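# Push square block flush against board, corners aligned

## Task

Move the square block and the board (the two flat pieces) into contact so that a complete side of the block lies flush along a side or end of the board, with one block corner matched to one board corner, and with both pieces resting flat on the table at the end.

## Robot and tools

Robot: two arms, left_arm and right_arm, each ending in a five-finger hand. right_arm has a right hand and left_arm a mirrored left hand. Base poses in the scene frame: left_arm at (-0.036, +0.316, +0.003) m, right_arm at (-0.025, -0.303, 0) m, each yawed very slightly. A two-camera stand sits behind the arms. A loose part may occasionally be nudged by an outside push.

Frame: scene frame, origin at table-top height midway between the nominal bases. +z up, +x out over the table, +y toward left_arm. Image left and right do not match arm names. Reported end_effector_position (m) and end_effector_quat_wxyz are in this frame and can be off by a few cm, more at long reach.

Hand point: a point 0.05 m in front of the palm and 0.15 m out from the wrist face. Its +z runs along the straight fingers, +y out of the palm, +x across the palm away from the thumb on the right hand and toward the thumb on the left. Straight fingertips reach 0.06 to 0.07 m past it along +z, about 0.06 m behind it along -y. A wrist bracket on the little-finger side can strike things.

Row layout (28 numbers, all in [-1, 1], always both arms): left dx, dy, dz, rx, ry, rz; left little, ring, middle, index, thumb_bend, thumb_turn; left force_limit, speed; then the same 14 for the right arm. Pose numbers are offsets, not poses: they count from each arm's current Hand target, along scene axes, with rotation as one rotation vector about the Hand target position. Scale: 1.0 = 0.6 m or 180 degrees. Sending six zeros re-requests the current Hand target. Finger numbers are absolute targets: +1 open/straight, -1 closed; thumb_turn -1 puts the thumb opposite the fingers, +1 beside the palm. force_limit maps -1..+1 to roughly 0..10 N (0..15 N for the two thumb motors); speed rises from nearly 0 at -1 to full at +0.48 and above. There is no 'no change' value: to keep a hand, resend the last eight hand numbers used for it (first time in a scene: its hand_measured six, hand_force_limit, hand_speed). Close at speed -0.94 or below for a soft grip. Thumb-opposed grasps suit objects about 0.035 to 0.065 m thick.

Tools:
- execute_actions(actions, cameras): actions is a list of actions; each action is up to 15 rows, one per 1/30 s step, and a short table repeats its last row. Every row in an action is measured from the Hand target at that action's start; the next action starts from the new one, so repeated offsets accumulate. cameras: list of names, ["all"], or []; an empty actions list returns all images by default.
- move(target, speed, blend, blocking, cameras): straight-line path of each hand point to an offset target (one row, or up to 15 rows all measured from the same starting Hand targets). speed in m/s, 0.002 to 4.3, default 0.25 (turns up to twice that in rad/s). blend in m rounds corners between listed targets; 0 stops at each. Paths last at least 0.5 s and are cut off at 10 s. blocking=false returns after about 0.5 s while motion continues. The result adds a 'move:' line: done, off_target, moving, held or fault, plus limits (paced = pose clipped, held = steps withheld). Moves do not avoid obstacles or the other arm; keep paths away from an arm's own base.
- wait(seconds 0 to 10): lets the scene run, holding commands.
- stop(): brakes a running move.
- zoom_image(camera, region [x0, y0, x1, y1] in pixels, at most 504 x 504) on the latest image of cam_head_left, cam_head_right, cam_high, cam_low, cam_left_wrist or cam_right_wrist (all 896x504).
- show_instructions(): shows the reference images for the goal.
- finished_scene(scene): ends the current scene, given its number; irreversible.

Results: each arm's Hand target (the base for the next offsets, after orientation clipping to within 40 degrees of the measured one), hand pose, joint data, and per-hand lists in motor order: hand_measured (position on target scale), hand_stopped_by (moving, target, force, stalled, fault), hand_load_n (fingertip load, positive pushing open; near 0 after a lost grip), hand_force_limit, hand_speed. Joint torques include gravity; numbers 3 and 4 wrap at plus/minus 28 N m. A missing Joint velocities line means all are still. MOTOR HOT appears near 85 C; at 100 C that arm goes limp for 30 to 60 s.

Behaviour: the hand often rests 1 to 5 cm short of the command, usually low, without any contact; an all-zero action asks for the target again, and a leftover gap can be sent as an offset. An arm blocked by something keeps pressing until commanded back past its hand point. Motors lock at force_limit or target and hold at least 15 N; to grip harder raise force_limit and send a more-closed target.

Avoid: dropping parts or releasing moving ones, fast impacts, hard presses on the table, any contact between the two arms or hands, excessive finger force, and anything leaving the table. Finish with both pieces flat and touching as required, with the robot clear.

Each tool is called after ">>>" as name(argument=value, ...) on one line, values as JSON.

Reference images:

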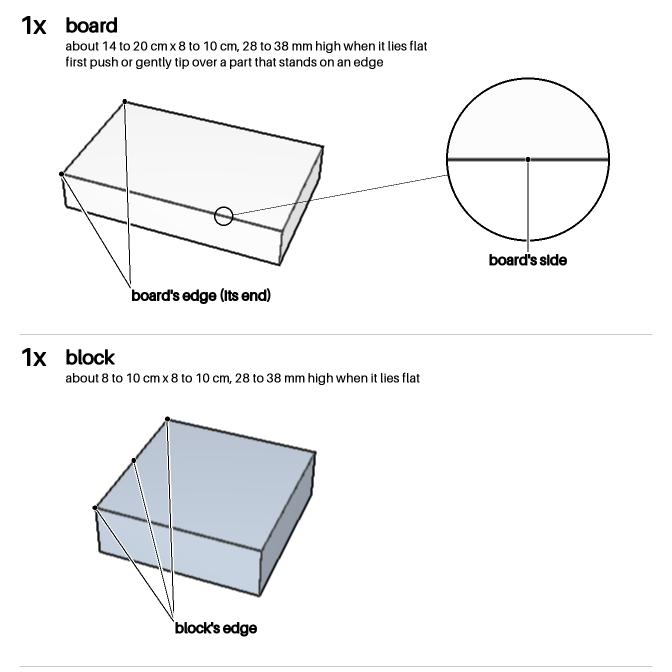

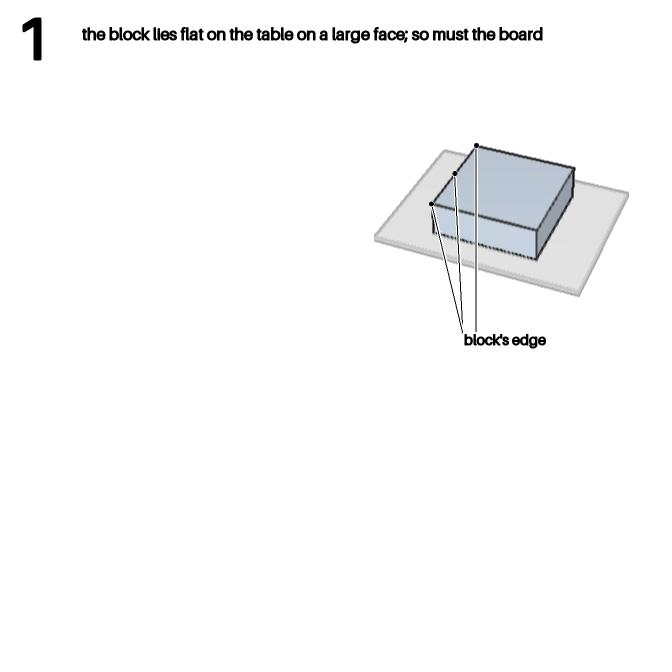

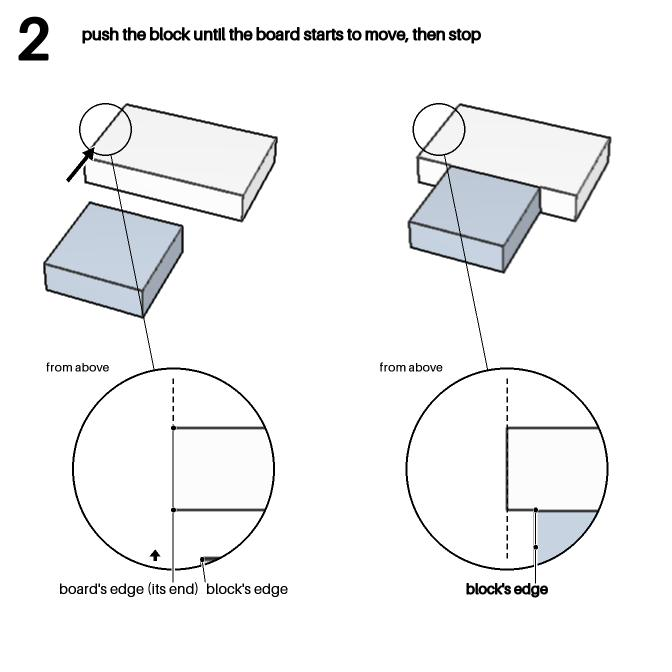

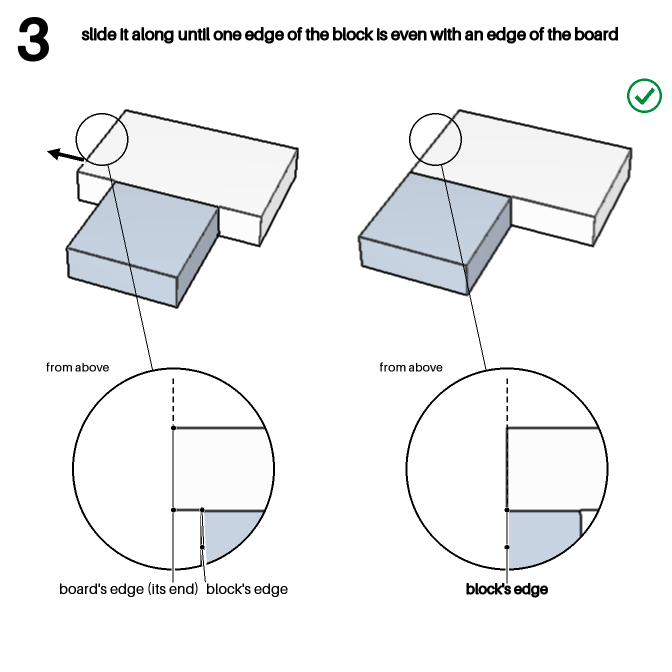

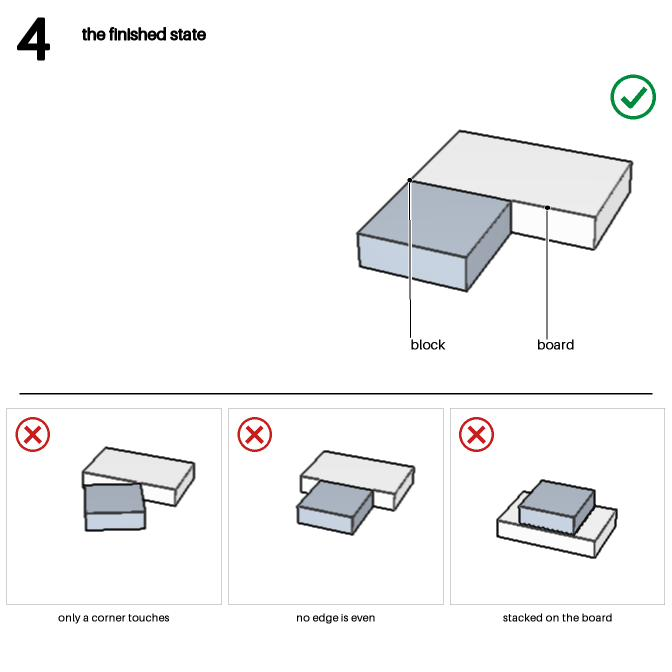

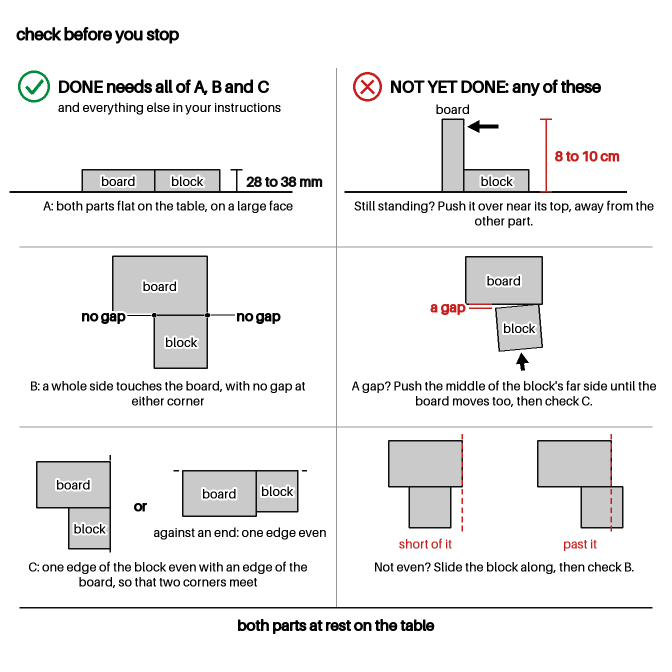

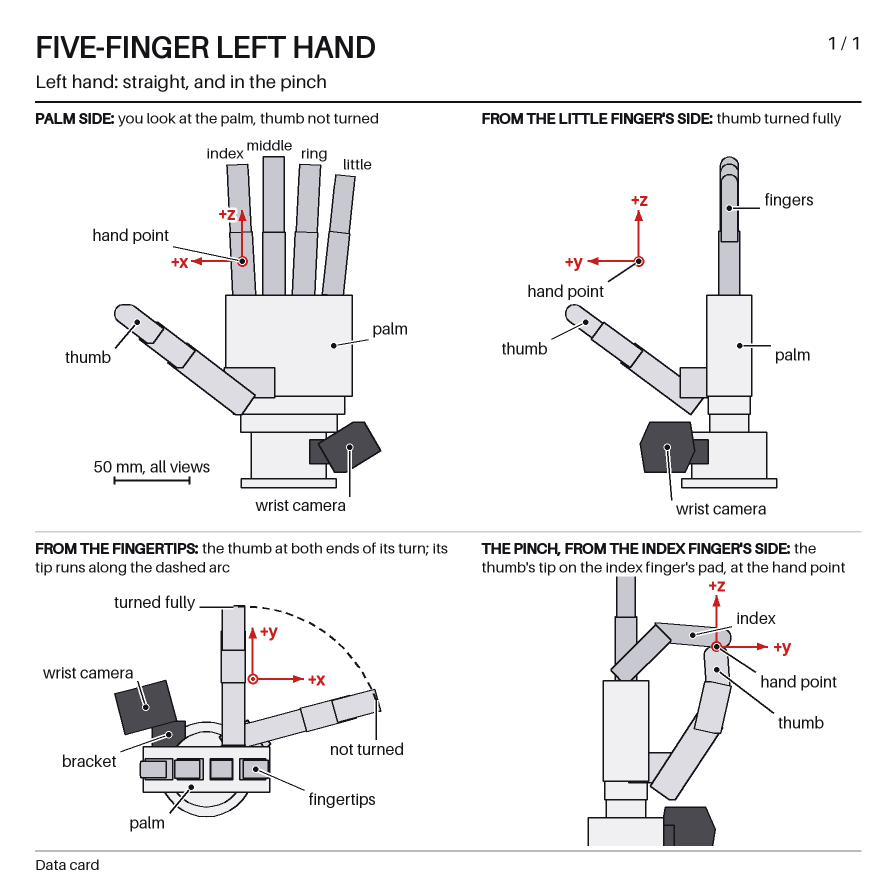

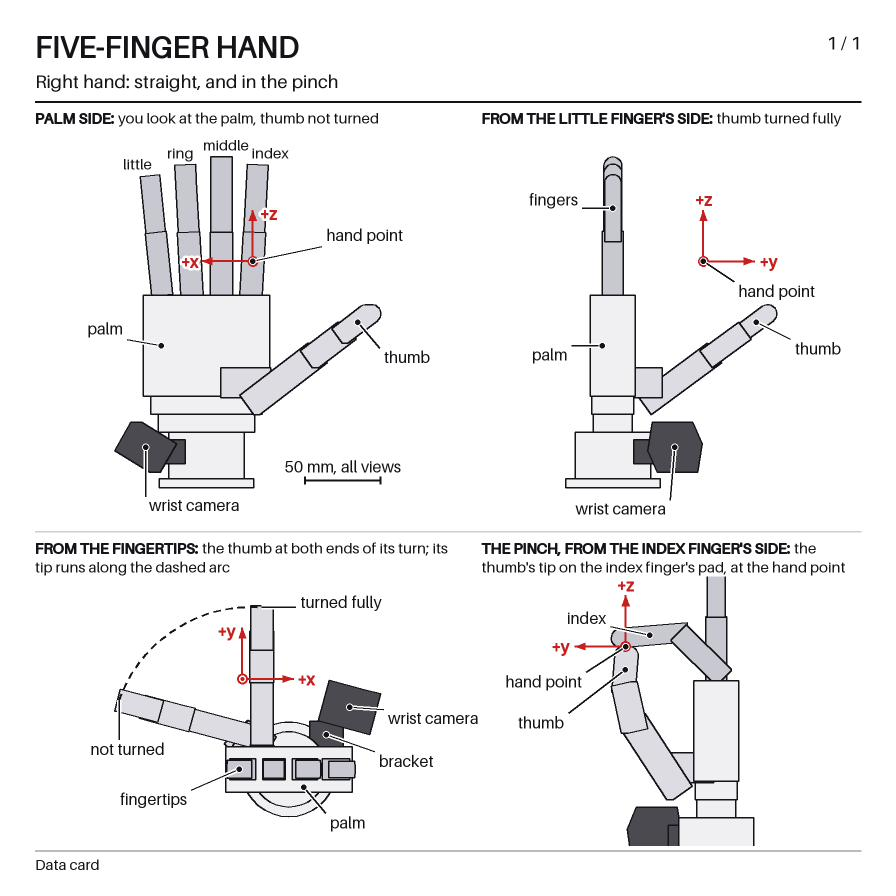

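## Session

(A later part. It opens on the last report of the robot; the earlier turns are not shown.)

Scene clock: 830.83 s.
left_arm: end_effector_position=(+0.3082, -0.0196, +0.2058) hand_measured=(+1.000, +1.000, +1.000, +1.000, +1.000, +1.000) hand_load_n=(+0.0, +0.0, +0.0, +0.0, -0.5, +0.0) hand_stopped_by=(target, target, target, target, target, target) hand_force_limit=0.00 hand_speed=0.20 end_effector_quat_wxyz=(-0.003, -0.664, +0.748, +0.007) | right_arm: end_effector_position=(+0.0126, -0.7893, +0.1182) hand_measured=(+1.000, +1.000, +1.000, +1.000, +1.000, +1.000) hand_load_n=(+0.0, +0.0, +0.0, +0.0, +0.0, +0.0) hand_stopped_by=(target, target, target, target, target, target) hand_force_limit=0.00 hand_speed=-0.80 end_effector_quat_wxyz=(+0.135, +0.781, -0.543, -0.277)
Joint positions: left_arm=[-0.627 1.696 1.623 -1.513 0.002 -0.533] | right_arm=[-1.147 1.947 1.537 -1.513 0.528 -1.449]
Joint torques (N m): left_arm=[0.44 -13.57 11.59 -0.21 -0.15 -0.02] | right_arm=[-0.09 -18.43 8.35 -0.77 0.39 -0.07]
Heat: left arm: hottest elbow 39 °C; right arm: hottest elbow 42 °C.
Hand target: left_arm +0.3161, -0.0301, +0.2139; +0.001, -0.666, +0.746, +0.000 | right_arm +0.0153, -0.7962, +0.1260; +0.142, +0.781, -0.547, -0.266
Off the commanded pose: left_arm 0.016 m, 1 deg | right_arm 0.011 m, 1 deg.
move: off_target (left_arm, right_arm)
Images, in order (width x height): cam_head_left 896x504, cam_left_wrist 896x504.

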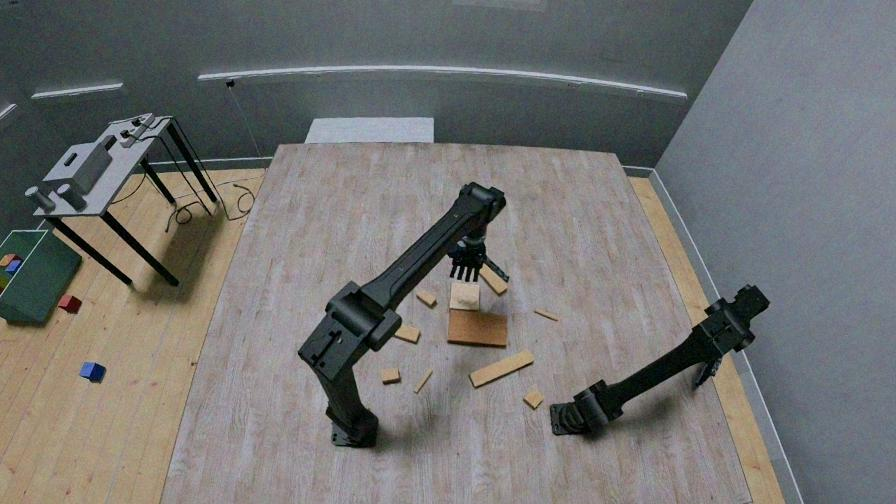

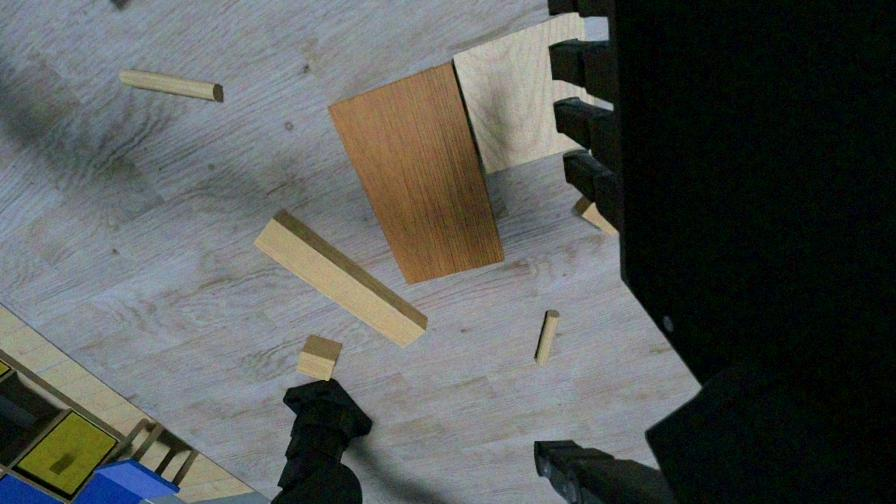

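>>> move(target=[[0.0182,0.262,0,0,0,-0.4917,1,1,1,1,1,1,0,0.2,0,0,0,0,0,0,1,1,1,1,1,1,0,-0.8],[0.0182,0.262,-0.1,0,0,-0.4917,1,1,1,1,1,1,0,0.2,0,0,0,0,0,0,1,1,1,1,1,1,0,-0.8]], speed=[0.35,0.12], blend=[0.02,0], cameras=["cam_left_wrist","cam_head_left"])

>>> zoom_image(camera="cam_head_left", region=[410, 260, 510, 350])

Scene clock: 885.67 s.
left_arm: end_effector_position=(+0.3228, +0.1253, +0.1618) hand_measured=(+1.000, +1.000, +1.000, +1.000, +1.000, +1.000) hand_load_n=(+0.0, +0.0, +0.0, +0.0, +0.0, +0.0) hand_stopped_by=(target, target, target, target, target, target) hand_force_limit=0.00 hand_speed=0.20 end_effector_quat_wxyz=(+0.003, +0.042, +0.999, -0.001) | right_arm: end_effector_position=(+0.0126, -0.7893, +0.1182) hand_measured=(+1.000, +1.000, +1.000, +1.000, +1.000, +1.000) hand_load_n=(+0.0, +0.0, +0.0, +0.0, +0.0, +0.0) hand_stopped_by=(target, target, target, target, target, target) hand_force_limit=0.00 hand_speed=-0.80 end_effector_quat_wxyz=(+0.135, +0.781, -0.543, -0.277)
Joint positions: left_arm=[-0.557 1.56 1.341 -1.345 -0.002 1.072] | right_arm=[-1.147 1.947 1.537 -1.513 0.528 -1.449]
Joint torques (N m): left_arm=[1.61 -11.4 7.54 0.84 0.06 0.2] | right_arm=[0.21 -18.26 8.46 -0.69 0.42 -0.07]
Heat: left arm: hottest elbow 44 °C; right arm: hottest elbow 42 °C.
Hand target: left_arm +0.3271, +0.1270, +0.1540; +0.001, +0.044, +0.999, -0.001 | right_arm +0.0153, -0.7962, +0.1260; +0.142, +0.781, -0.547, -0.266
Off the commanded pose: left_arm 0.009 m, 0 deg | right_arm 0.011 m, 1 deg.
move: off_target (right_arm)
Images, in order (width x height): cam_head_left 896x504, cam_left_wrist 896x504.

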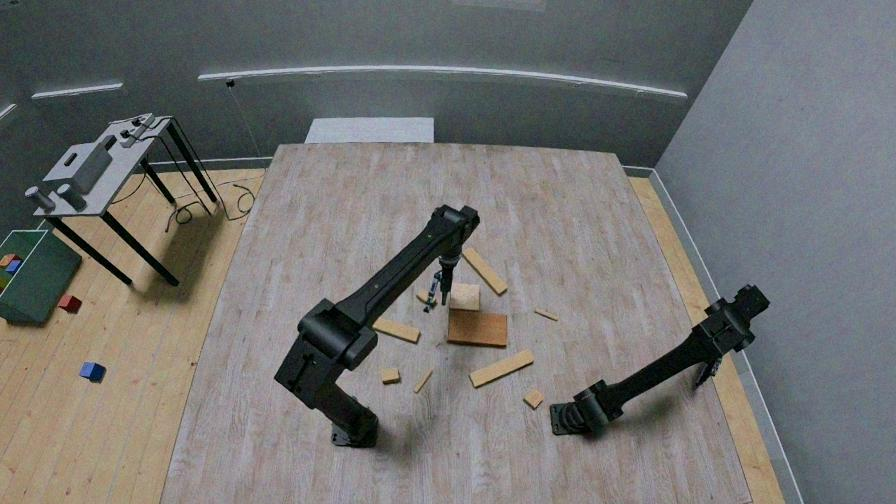

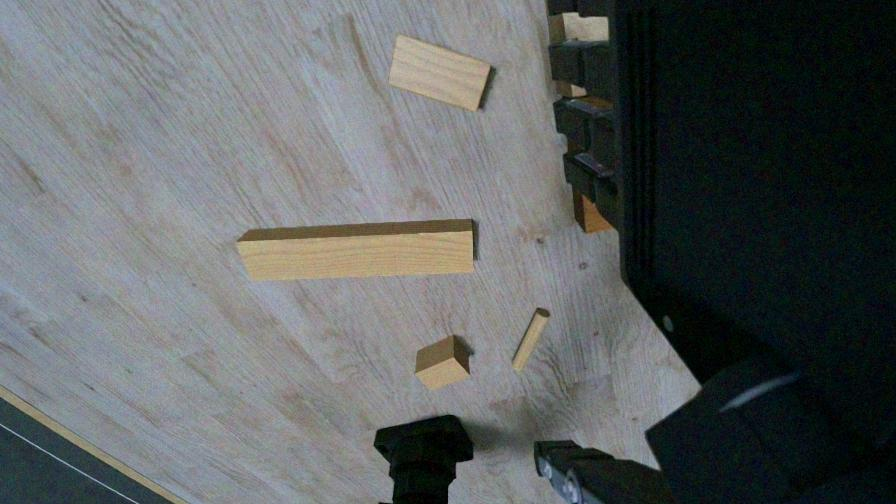

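Scaled by 5.040 from the camera's 896x504 image, which has a finer 1280x720 frame.

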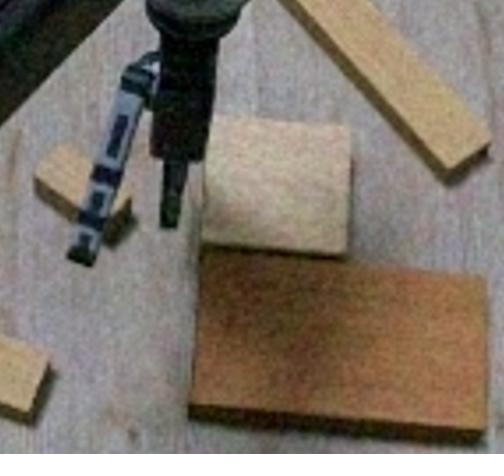

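>>> move(target=[[0.0,0,-0.131,0,0,0,1,1,1,1,1,1,0,0.2,0,0,0,0,0,0,1,1,1,1,1,1,0,-0.8],[0.0,-0.015,-0.131,0,0,0,1,1,1,1,1,1,0,0.2,0,0,0,0,0,0,1,1,1,1,1,1,0,-0.8]], speed=[0.12,0.04], cameras=["cam_left_wrist","cam_head_left"])

>>> zoom_image(camera="cam_head_left", region=[420, 265, 510, 345])

Scene clock: 896.43 s.
left_arm: end_effector_position=(+0.3226, +0.1249, +0.0784) hand_measured=(+1.000, +1.000, +1.000, +1.000, +1.000, +1.000) hand_load_n=(+0.0, +0.0, +0.0, +0.0, +0.0, +0.0) hand_stopped_by=(target, target, target, target, target, target) hand_force_limit=0.00 hand_speed=0.20 end_effector_quat_wxyz=(-0.002, +0.043, +0.999, +0.002) | right_arm: end_effector_position=(+0.0126, -0.7893, +0.1182) hand_measured=(+1.000, +1.000, +1.000, +1.000, +1.000, +1.000) hand_load_n=(+0.0, +0.0, -0.5, +0.0, +0.0, +0.0) hand_stopped_by=(target, target, target, target, target, target) hand_force_limit=0.00 hand_speed=-0.80 end_effector_quat_wxyz=(+0.135, +0.781, -0.543, -0.277)
Joint positions: left_arm=[-0.558 1.64 1.205 -1.142 -0.002 1.072] | right_arm=[-1.147 1.947 1.537 -1.513 0.528 -1.449]
Joint torques (N m): left_arm=[0.5 -11.81 8.36 0.75 0.05 0.06] | right_arm=[0.09 -18.55 8.39 -0.73 0.41 -0.06]
Heat: left arm: hottest elbow 43 °C; right arm: hottest elbow 42 °C.
Hand target: left_arm +0.3270, +0.1180, +0.0752; +0.000, +0.044, +0.999, -0.001 | right_arm +0.0153, -0.7962, +0.1260; +0.142, +0.781, -0.547, -0.266
Off the commanded pose: left_arm 0.009 m, 0 deg | right_arm 0.011 m, 1 deg.
move: off_target (right_arm)
Images, in order (width x height): cam_head_left 896x504, cam_left_wrist 896x504.

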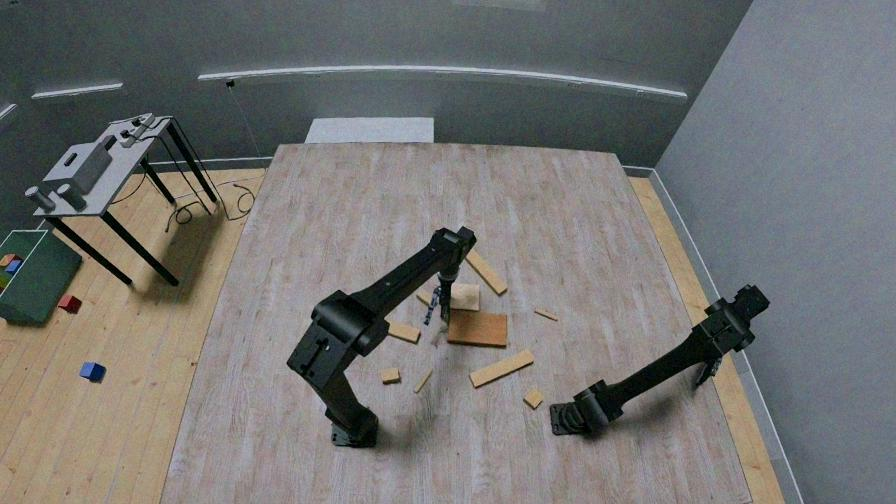

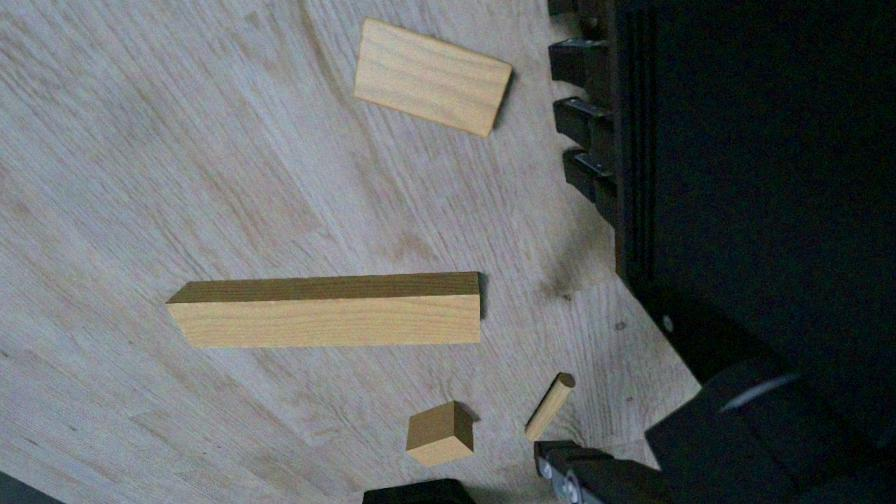

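Scaled by 5.600 from the camera's 896x504 image, which has a finer 1280x720 frame.

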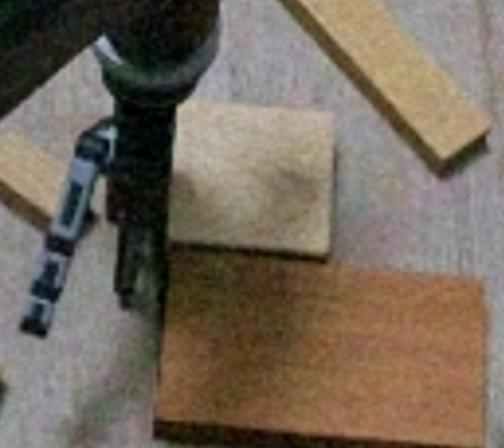

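>>> move(target=[0.0,-0.018,0.004,0,0,0,1,1,1,1,1,1,0,0.2,0,0,0,0,0,0,1,1,1,1,1,1,0,-0.8], speed=0.04, cameras=["cam_head_left"])

>>> zoom_image(camera="cam_head_left", region=[420, 265, 510, 345])

Scene clock: 905.03 s.
left_arm: end_effector_position=(+0.3179, +0.1184, +0.0744) hand_measured=(+1.000, +1.000, +1.000, +1.000, +1.000, +1.000) hand_load_n=(+0.0, +0.0, +0.0, +0.0, +0.0, +0.0) hand_stopped_by=(target, target, target, target, target, target) hand_force_limit=0.00 hand_speed=0.20 end_effector_quat_wxyz=(-0.007, +0.047, +0.999, +0.005) | right_arm: end_effector_position=(+0.0126, -0.7893, +0.1182) hand_measured=(+1.000, +1.000, +1.000, +1.000, +1.000, +1.000) hand_load_n=(+0.0, +0.0, +0.0, +0.0, +0.0, +0.0) hand_stopped_by=(target, target, target, target, target, target) hand_force_limit=0.00 hand_speed=-0.80 end_effector_quat_wxyz=(+0.135, +0.781, -0.543, -0.277)
Joint positions: left_arm=[-0.577 1.65 1.205 -1.142 -0.002 1.062] | right_arm=[-1.147 1.947 1.537 -1.513 0.528 -1.449]
Joint torques (N m): left_arm=[0.56 -11.87 9.81 0.29 0.04 0] | right_arm=[-0.03 -18.43 8.4 -0.62 0.41 -0.05]
Heat: left arm: hottest elbow 43 °C; right arm: hottest elbow 42 °C.
Hand target: left_arm +0.3270, +0.1072, +0.0778; +0.000, +0.044, +0.999, -0.001 | right_arm +0.0153, -0.7962, +0.1260; +0.142, +0.781, -0.547, -0.266
Off the commanded pose: left_arm 0.015 m, 1 deg | right_arm 0.011 m, 1 deg.
move: off_target (left_arm, right_arm)
Images, in order (width x height): cam_head_left 896x504.

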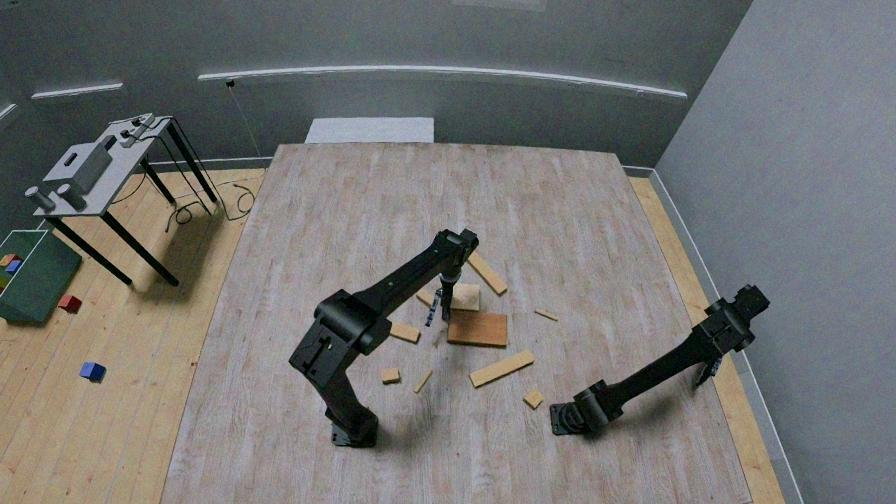

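Scaled by 5.600 from the camera's 896x504 image, which has a finer 1280x720 frame.

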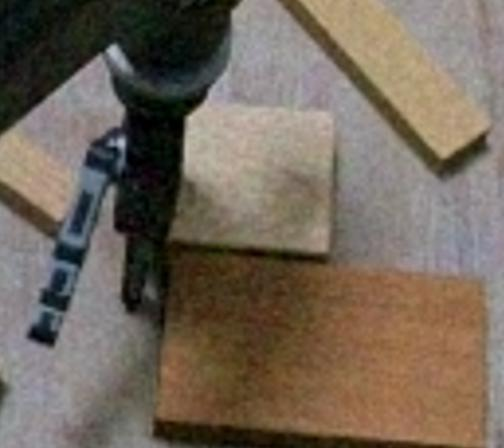

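>>> move(target=[0.012,-0.009,0.012,0,0,0,1,1,1,1,1,1,0,0.2,0,0,0,0,0,0,1,1,1,1,1,1,0,-0.8], speed=0.04, cameras=["cam_head_left"])

>>> zoom_image(camera="cam_head_left", region=[420, 265, 510, 345])

Scene clock: 914.20 s.
left_arm: end_effector_position=(+0.3250, +0.1134, +0.0787) hand_measured=(+1.000, +1.000, +1.000, +1.000, +1.000, +1.000) hand_load_n=(+0.0, +0.0, +0.0, +0.0, +0.0, +0.0) hand_stopped_by=(target, target, target, target, target, target) hand_force_limit=0.00 hand_speed=0.20 end_effector_quat_wxyz=(-0.004, +0.046, +0.999, +0.004) | right_arm: end_effector_position=(+0.0126, -0.7893, +0.1182) hand_measured=(+1.000, +1.000, +1.000, +1.000, +1.000, +1.000) hand_load_n=(+0.0, +0.0, +0.0, +0.0, +0.0, +0.0) hand_stopped_by=(target, target, target, target, target, target) hand_force_limit=0.00 hand_speed=-0.80 end_effector_quat_wxyz=(+0.135, +0.781, -0.543, -0.277)
Joint positions: left_arm=[-0.577 1.662 1.234 -1.154 -0.002 1.061] | right_arm=[-1.147 1.947 1.537 -1.513 0.528 -1.449]
Joint torques (N m): left_arm=[0.44 -12.1 10.56 -0.21 0.04 -0.03] | right_arm=[0.21 -18.32 8.47 -0.7 0.39 -0.07]
Heat: left arm: hottest elbow 45 °C; right arm: hottest elbow 42 °C.
Hand target: left_arm +0.3341, +0.1019, +0.0849; +0.000, +0.044, +0.999, -0.001 | right_arm +0.0153, -0.7962, +0.1260; +0.142, +0.781, -0.547, -0.266
Off the commanded pose: left_arm 0.016 m, 1 deg | right_arm 0.011 m, 1 deg.
move: off_target (left_arm, right_arm)
Images, in order (width x height): cam_head_left 896x504.

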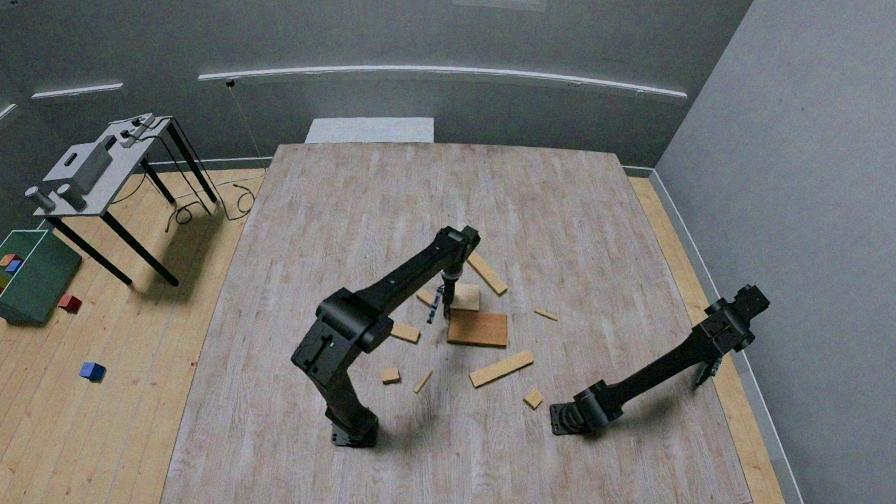

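Scaled by 5.600 from the camera's 896x504 image, which has a finer 1280x720 frame.

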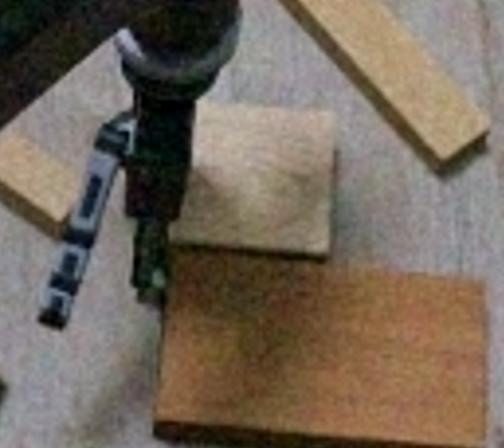

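>>> move(target=[0.003,-0.010,0.002,0,0,0,1,1,1,1,1,1,0,0.2,0,0,0,0,0,0,1,1,1,1,1,1,0,-0.8], speed=0.04, cameras=["cam_head_left","cam_head_right"])

>>> zoom_image(camera="cam_head_left", region=[420, 265, 510, 345])

Scene clock: 924.33 s.
left_arm: end_effector_position=(+0.3268, +0.1076, +0.0797) hand_measured=(+1.000, +1.000, +1.000, +1.000, +1.000, +1.000) hand_load_n=(+0.0, +0.0, +0.0, +0.0, +0.0, +0.0) hand_stopped_by=(target, target, target, target, target, target) hand_force_limit=0.00 hand_speed=0.20 end_effector_quat_wxyz=(-0.004, +0.046, +0.999, +0.004) | right_arm: end_effector_position=(+0.0126, -0.7893, +0.1182) hand_measured=(+1.000, +1.000, +1.000, +1.000, +1.000, +1.000) hand_load_n=(+0.0, +0.0, +0.0, +0.0, +0.0, +0.0) hand_stopped_by=(target, target, target, target, target, target) hand_force_limit=0.00 hand_speed=-0.80 end_effector_quat_wxyz=(+0.135, +0.781, -0.543, -0.277)
Joint positions: left_arm=[-0.585 1.673 1.251 -1.16 -0.002 1.053] | right_arm=[-1.147 1.947 1.537 -1.513 0.528 -1.449]
Joint torques (N m): left_arm=[0.38 -12.28 10.63 -0.23 0.04 -0.05] | right_arm=[-0.03 -18.2 8.44 -0.73 0.38 -0.06]
Heat: left arm: hottest elbow 44 °C; right arm: hottest elbow 42 °C.
Hand target: left_arm +0.3359, +0.0957, +0.0861; +0.000, +0.044, +0.999, -0.001 | right_arm +0.0153, -0.7962, +0.1260; +0.142, +0.781, -0.547, -0.266
Off the commanded pose: left_arm 0.016 m, 1 deg | right_arm 0.011 m, 1 deg.
move: off_target (left_arm, right_arm)
Images, in order (width x height): cam_head_left 896x504, cam_head_right 896x504.

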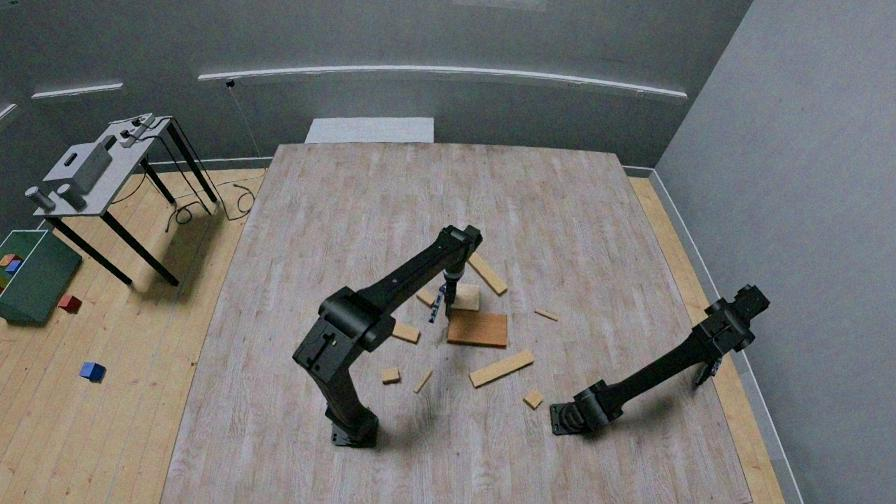

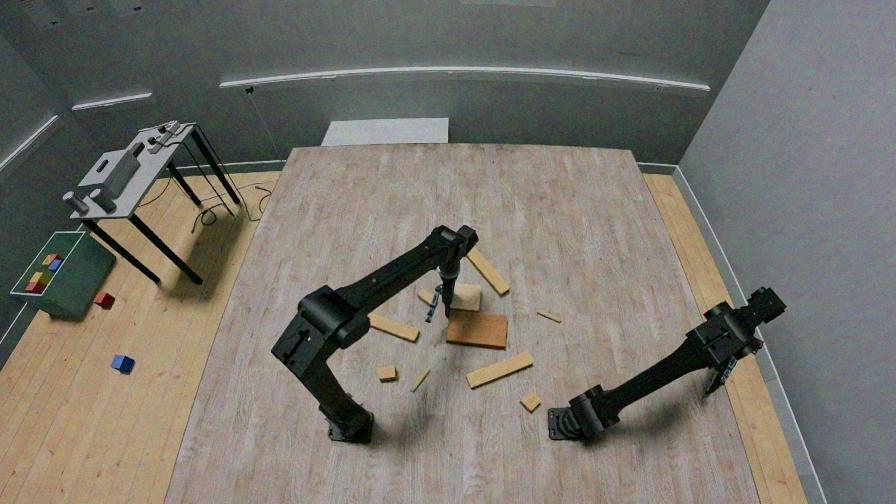

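Scaled by 5.600 from the camera's 896x504 image, which has a finer 1280x720 frame.

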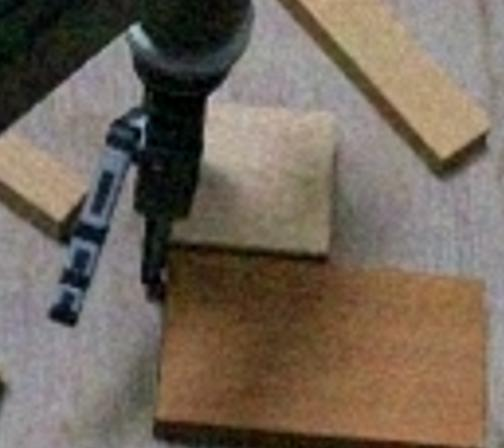

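>>> move(target=[0.002,-0.008,0.002,0,0,0,1,1,1,1,1,1,0,0.2,0,0,0,0,0,0,1,1,1,1,1,1,0,-0.8], speed=0.04, cameras=["cam_head_left"])

>>> zoom_image(camera="cam_head_left", region=[420, 265, 510, 345])

Scene clock: 932.17 s.
left_arm: end_effector_position=(+0.3266, +0.1067, +0.0802) hand_measured=(+1.000, +1.000, +1.000, +1.000, +1.000, +1.000) hand_load_n=(+0.0, +0.0, -1.0, +0.0, +0.0, +0.0) hand_stopped_by=(target, target, target, target, target, target) hand_force_limit=0.00 hand_speed=0.20 end_effector_quat_wxyz=(-0.008, +0.044, +0.999, +0.006) | right_arm: end_effector_position=(+0.0126, -0.7893, +0.1182) hand_measured=(+1.000, +1.000, +1.000, +1.000, +1.000, +1.000) hand_load_n=(+0.0, +0.0, +0.0, +0.0, +0.0, +0.5) hand_stopped_by=(target, target, target, target, target, target) hand_force_limit=0.00 hand_speed=-0.80 end_effector_quat_wxyz=(+0.135, +0.781, -0.543, -0.277)
Joint positions: left_arm=[-0.586 1.68 1.26 -1.171 -0.002 1.048] | right_arm=[-1.147 1.947 1.537 -1.513 0.528 -1.449]
Joint torques (N m): left_arm=[0.09 -12.4 10.88 0.01 0.05 -0.05] | right_arm=[0.21 -18.02 8.43 -0.75 0.39 -0.05]
Heat: left arm: hottest elbow 45 °C; right arm: hottest elbow 42 °C.
Hand target: left_arm +0.3371, +0.0910, +0.0872; +0.000, +0.044, +0.999, -0.001 | right_arm +0.0153, -0.7962, +0.1260; +0.142, +0.781, -0.547, -0.266
Off the commanded pose: left_arm 0.020 m, 1 deg | right_arm 0.011 m, 1 deg.
move: off_target (left_arm, right_arm)
Images, in order (width x height): cam_head_left 896x504.

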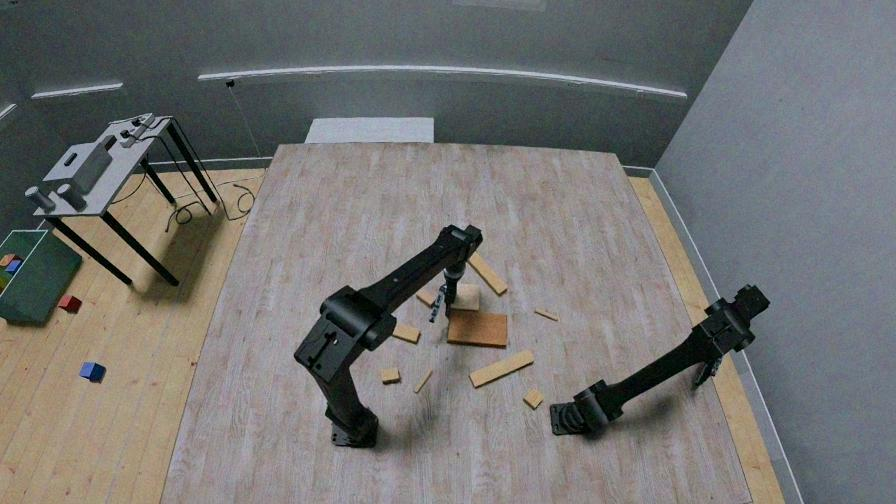

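Scaled by 5.600 from the camera's 896x504 image, which has a finer 1280x720 frame.

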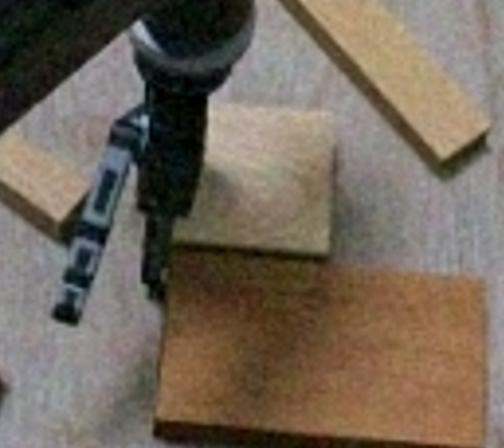

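>>> move(target=[[0.0,0.035,0.004,0,0,0,1,1,1,1,1,1,0,0.2,0,0,0,0,0,0,1,1,1,1,1,1,0,-0.8],[0.033,0.028,0.002,0,0,0,1,1,1,1,1,1,0,0.2,0,0,0,0,0,0,1,1,1,1,1,1,0,-0.8],[0.033,0.006,0.002,0,0,0,1,1,1,1,1,1,0,0.2,0,0,0,0,0,0,1,1,1,1,1,1,0,-0.8]], speed=[0.08,0.06,0.04], cameras=["cam_head_left","cam_left_wrist"])

>>> zoom_image(camera="cam_head_left", region=[420, 265, 510, 345])

Scene clock: 951.23 s.
left_arm: end_effector_position=(+0.3475, +0.1066, +0.0821) hand_measured=(+1.000, +1.000, +1.000, +1.000, +1.000, +1.000) hand_load_n=(+0.0, +0.0, +0.0, +0.0, +0.0, +0.0) hand_stopped_by=(target, target, target, target, target, target) hand_force_limit=0.00 hand_speed=0.20 end_effector_quat_wxyz=(-0.005, +0.044, +0.999, +0.004) | right_arm: end_effector_position=(+0.0126, -0.7893, +0.1182) hand_measured=(+1.000, +1.000, +1.000, +1.000, +1.000, +1.000) hand_load_n=(+0.0, +0.0, +0.0, +0.0, +0.0, +0.0) hand_stopped_by=(target, target, target, target, target, target) hand_force_limit=0.00 hand_speed=-0.80 end_effector_quat_wxyz=(+0.135, +0.781, -0.543, -0.277)
Joint positions: left_arm=[-0.562 1.714 1.312 -1.181 -0.002 1.072] | right_arm=[-1.147 1.947 1.537 -1.513 0.528 -1.449]
Joint torques (N m): left_arm=[0.44 -12.98 10.74 -0.38 0.03 0.01] | right_arm=[0.15 -18.14 8.43 -0.7 0.39 -0.05]
Heat: left arm: hottest elbow 47 °C; right arm: hottest elbow 42 °C.
Hand target: left_arm +0.3570, +0.0946, +0.0884; +0.000, +0.044, +0.999, -0.001 | right_arm +0.0153, -0.7962, +0.1260; +0.142, +0.781, -0.547, -0.266
Off the commanded pose: left_arm 0.017 m, 1 deg | right_arm 0.011 m, 1 deg.
move: off_target (left_arm, right_arm)
Images, in order (width x height): cam_head_left 896x504, cam_left_wrist 896x504.

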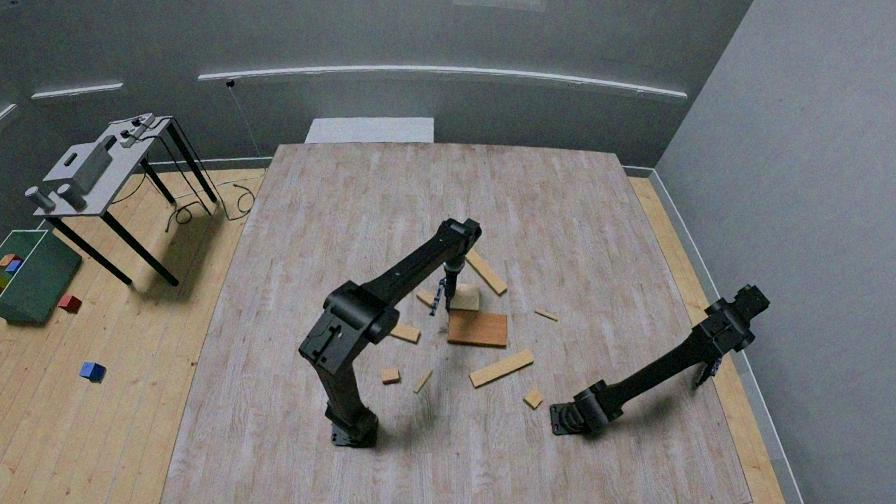

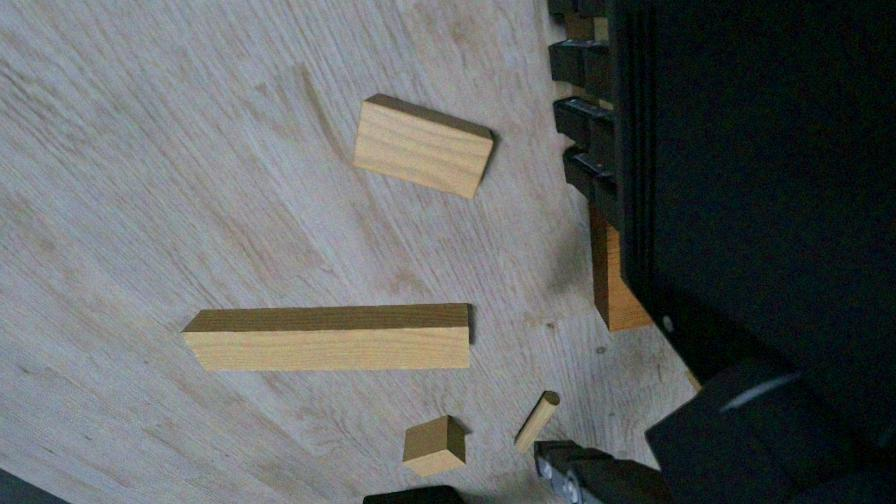

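Scaled by 5.600 from the camera's 896x504 image, which has a finer 1280x720 frame.

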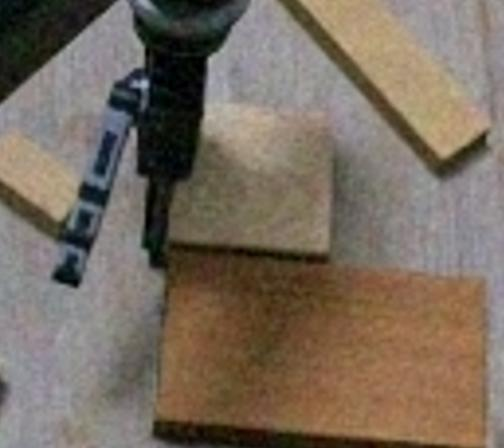

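>>> move(target=[0.001,-0.008,0.002,0,0,0,1,1,1,1,1,1,0,0.2,0,0,0,0,0,0,1,1,1,1,1,1,0,-0.8], speed=0.04, cameras=["cam_head_left"])

>>> zoom_image(camera="cam_head_left", region=[420, 265, 510, 345])

Scene clock: 958.10 s.
left_arm: end_effector_position=(+0.3476, +0.1045, +0.0830) hand_measured=(+1.000, +1.000, +1.000, +1.000, +1.000, +1.000) hand_load_n=(+0.0, +0.0, -0.5, -0.5, +0.0, +0.0) hand_stopped_by=(target, target, target, target, target, target) hand_force_limit=0.00 hand_speed=0.20 end_effector_quat_wxyz=(-0.007, +0.045, +0.999, +0.005) | right_arm: end_effector_position=(+0.0126, -0.7893, +0.1182) hand_measured=(+1.000, +1.000, +1.000, +1.000, +1.000, +1.000) hand_load_n=(+0.0, +0.0, +0.0, +0.0, +0.0, +0.0) hand_stopped_by=(target, target, target, target, target, target) hand_force_limit=0.00 hand_speed=-0.80 end_effector_quat_wxyz=(+0.135, +0.781, -0.543, -0.277)
Joint positions: left_arm=[-0.565 1.72 1.321 -1.19 -0.002 1.069] | right_arm=[-1.147 1.947 1.537 -1.513 0.528 -1.449]
Joint torques (N m): left_arm=[0.09 -13.22 10.91 -0.06 0.04 -0.04] | right_arm=[0.09 -18.02 8.43 -0.69 0.41 -0.07]
Heat: left arm: hottest elbow 48 °C; right arm: hottest elbow 42 °C.
Hand target: left_arm +0.3575, +0.0898, +0.0897; +0.000, +0.044, +0.999, +0.000 | right_arm +0.0153, -0.7962, +0.1260; +0.142, +0.781, -0.547, -0.266
Off the commanded pose: left_arm 0.019 m, 1 deg | right_arm 0.011 m, 1 deg.
move: off_target (left_arm, right_arm)
Images, in order (width x height): cam_head_left 896x504.

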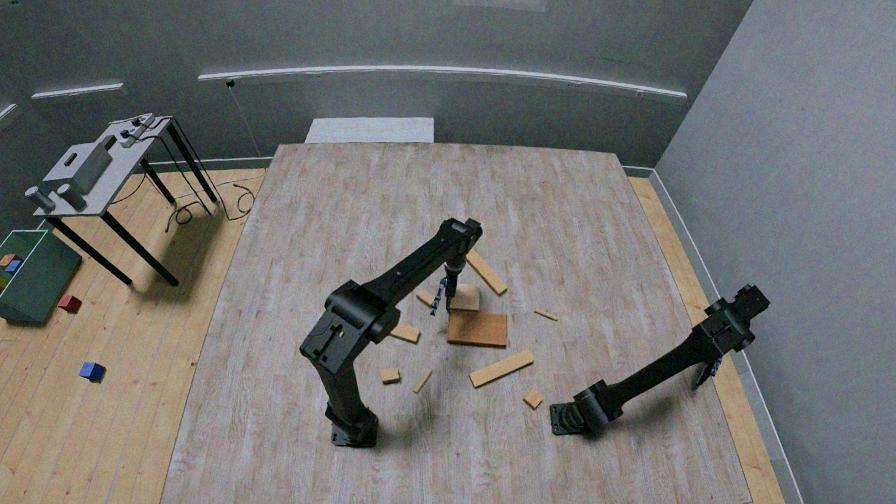

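Scaled by 5.600 from the camera's 896x504 image, which has a finer 1280x720 frame.

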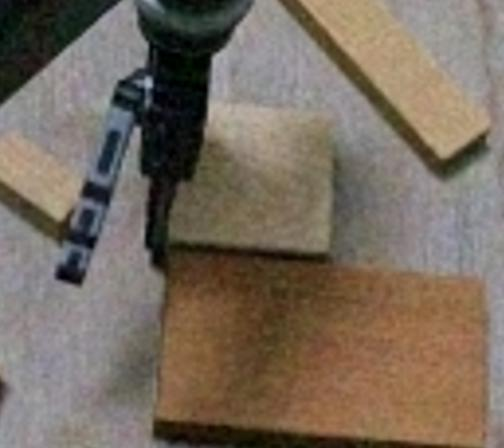

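>>> move(target=[[0,0.012,0.0,0,0,-0.01,1,1,1,1,1,1,0,0.2,0,0,0,0,0,0,1,1,1,1,1,1,0,-0.8],[0.001,-0.007,0.002,0,0,-0.01,1,1,1,1,1,1,0,0.2,0,0,0,0,0,0,1,1,1,1,1,1,0,-0.8]], speed=0.04, cameras=["cam_head_left"])

>>> zoom_image(camera="cam_head_left", region=[420, 265, 510, 345])

Scene clock: 973.70 s.
left_arm: end_effector_position=(+0.3480, +0.0997, +0.0834) hand_measured=(+1.000, +1.000, +1.000, +1.000, +1.000, +1.000) hand_load_n=(+0.0, -0.5, +0.0, +0.0, +0.0, +0.0) hand_stopped_by=(target, target, target, target, target, target) hand_force_limit=0.00 hand_speed=0.20 end_effector_quat_wxyz=(-0.007, +0.055, +0.998, +0.006) | right_arm: end_effector_position=(+0.0126, -0.7893, +0.1182) hand_measured=(+1.000, +1.000, +1.000, +1.000, +1.000, +1.000) hand_load_n=(+0.0, +0.0, +0.0, +0.0, +0.0, +0.0) hand_stopped_by=(target, target, target, target, target, target) hand_force_limit=0.00 hand_speed=-0.80 end_effector_quat_wxyz=(+0.135, +0.781, -0.543, -0.277)
Joint positions: left_arm=[-0.576 1.725 1.329 -1.193 -0.003 1.079] | right_arm=[-1.147 1.947 1.537 -1.513 0.528 -1.449]
Joint torques (N m): left_arm=[0.15 -13.33 10.95 -0.2 0.08 0.08] | right_arm=[-0.21 -18.2 8.46 -0.72 0.41 -0.05]
Heat: left arm: hottest elbow 48 °C; right arm: hottest elbow 42 °C.
Hand target: left_arm +0.3582, +0.0856, +0.0909; +0.000, +0.059, +0.998, -0.001 | right_arm +0.0153, -0.7962, +0.1260; +0.142, +0.781, -0.547, -0.266
Off the commanded pose: left_arm 0.019 m, 1 deg | right_arm 0.011 m, 1 deg.
move: off_target (left_arm, right_arm)
Images, in order (width x height): cam_head_left 896x504.

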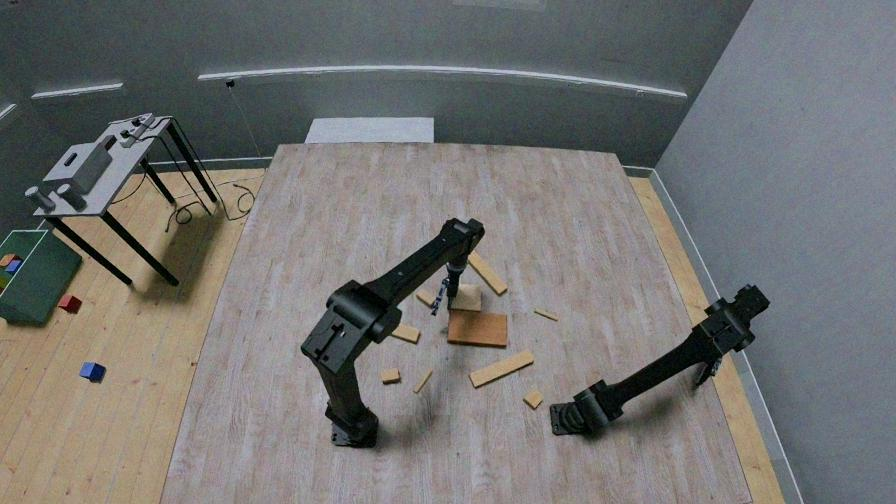

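Scaled by 5.600 from the camera's 896x504 image, which has a finer 1280x720 frame.

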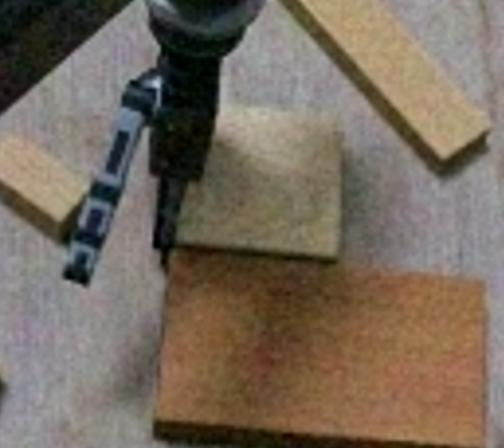

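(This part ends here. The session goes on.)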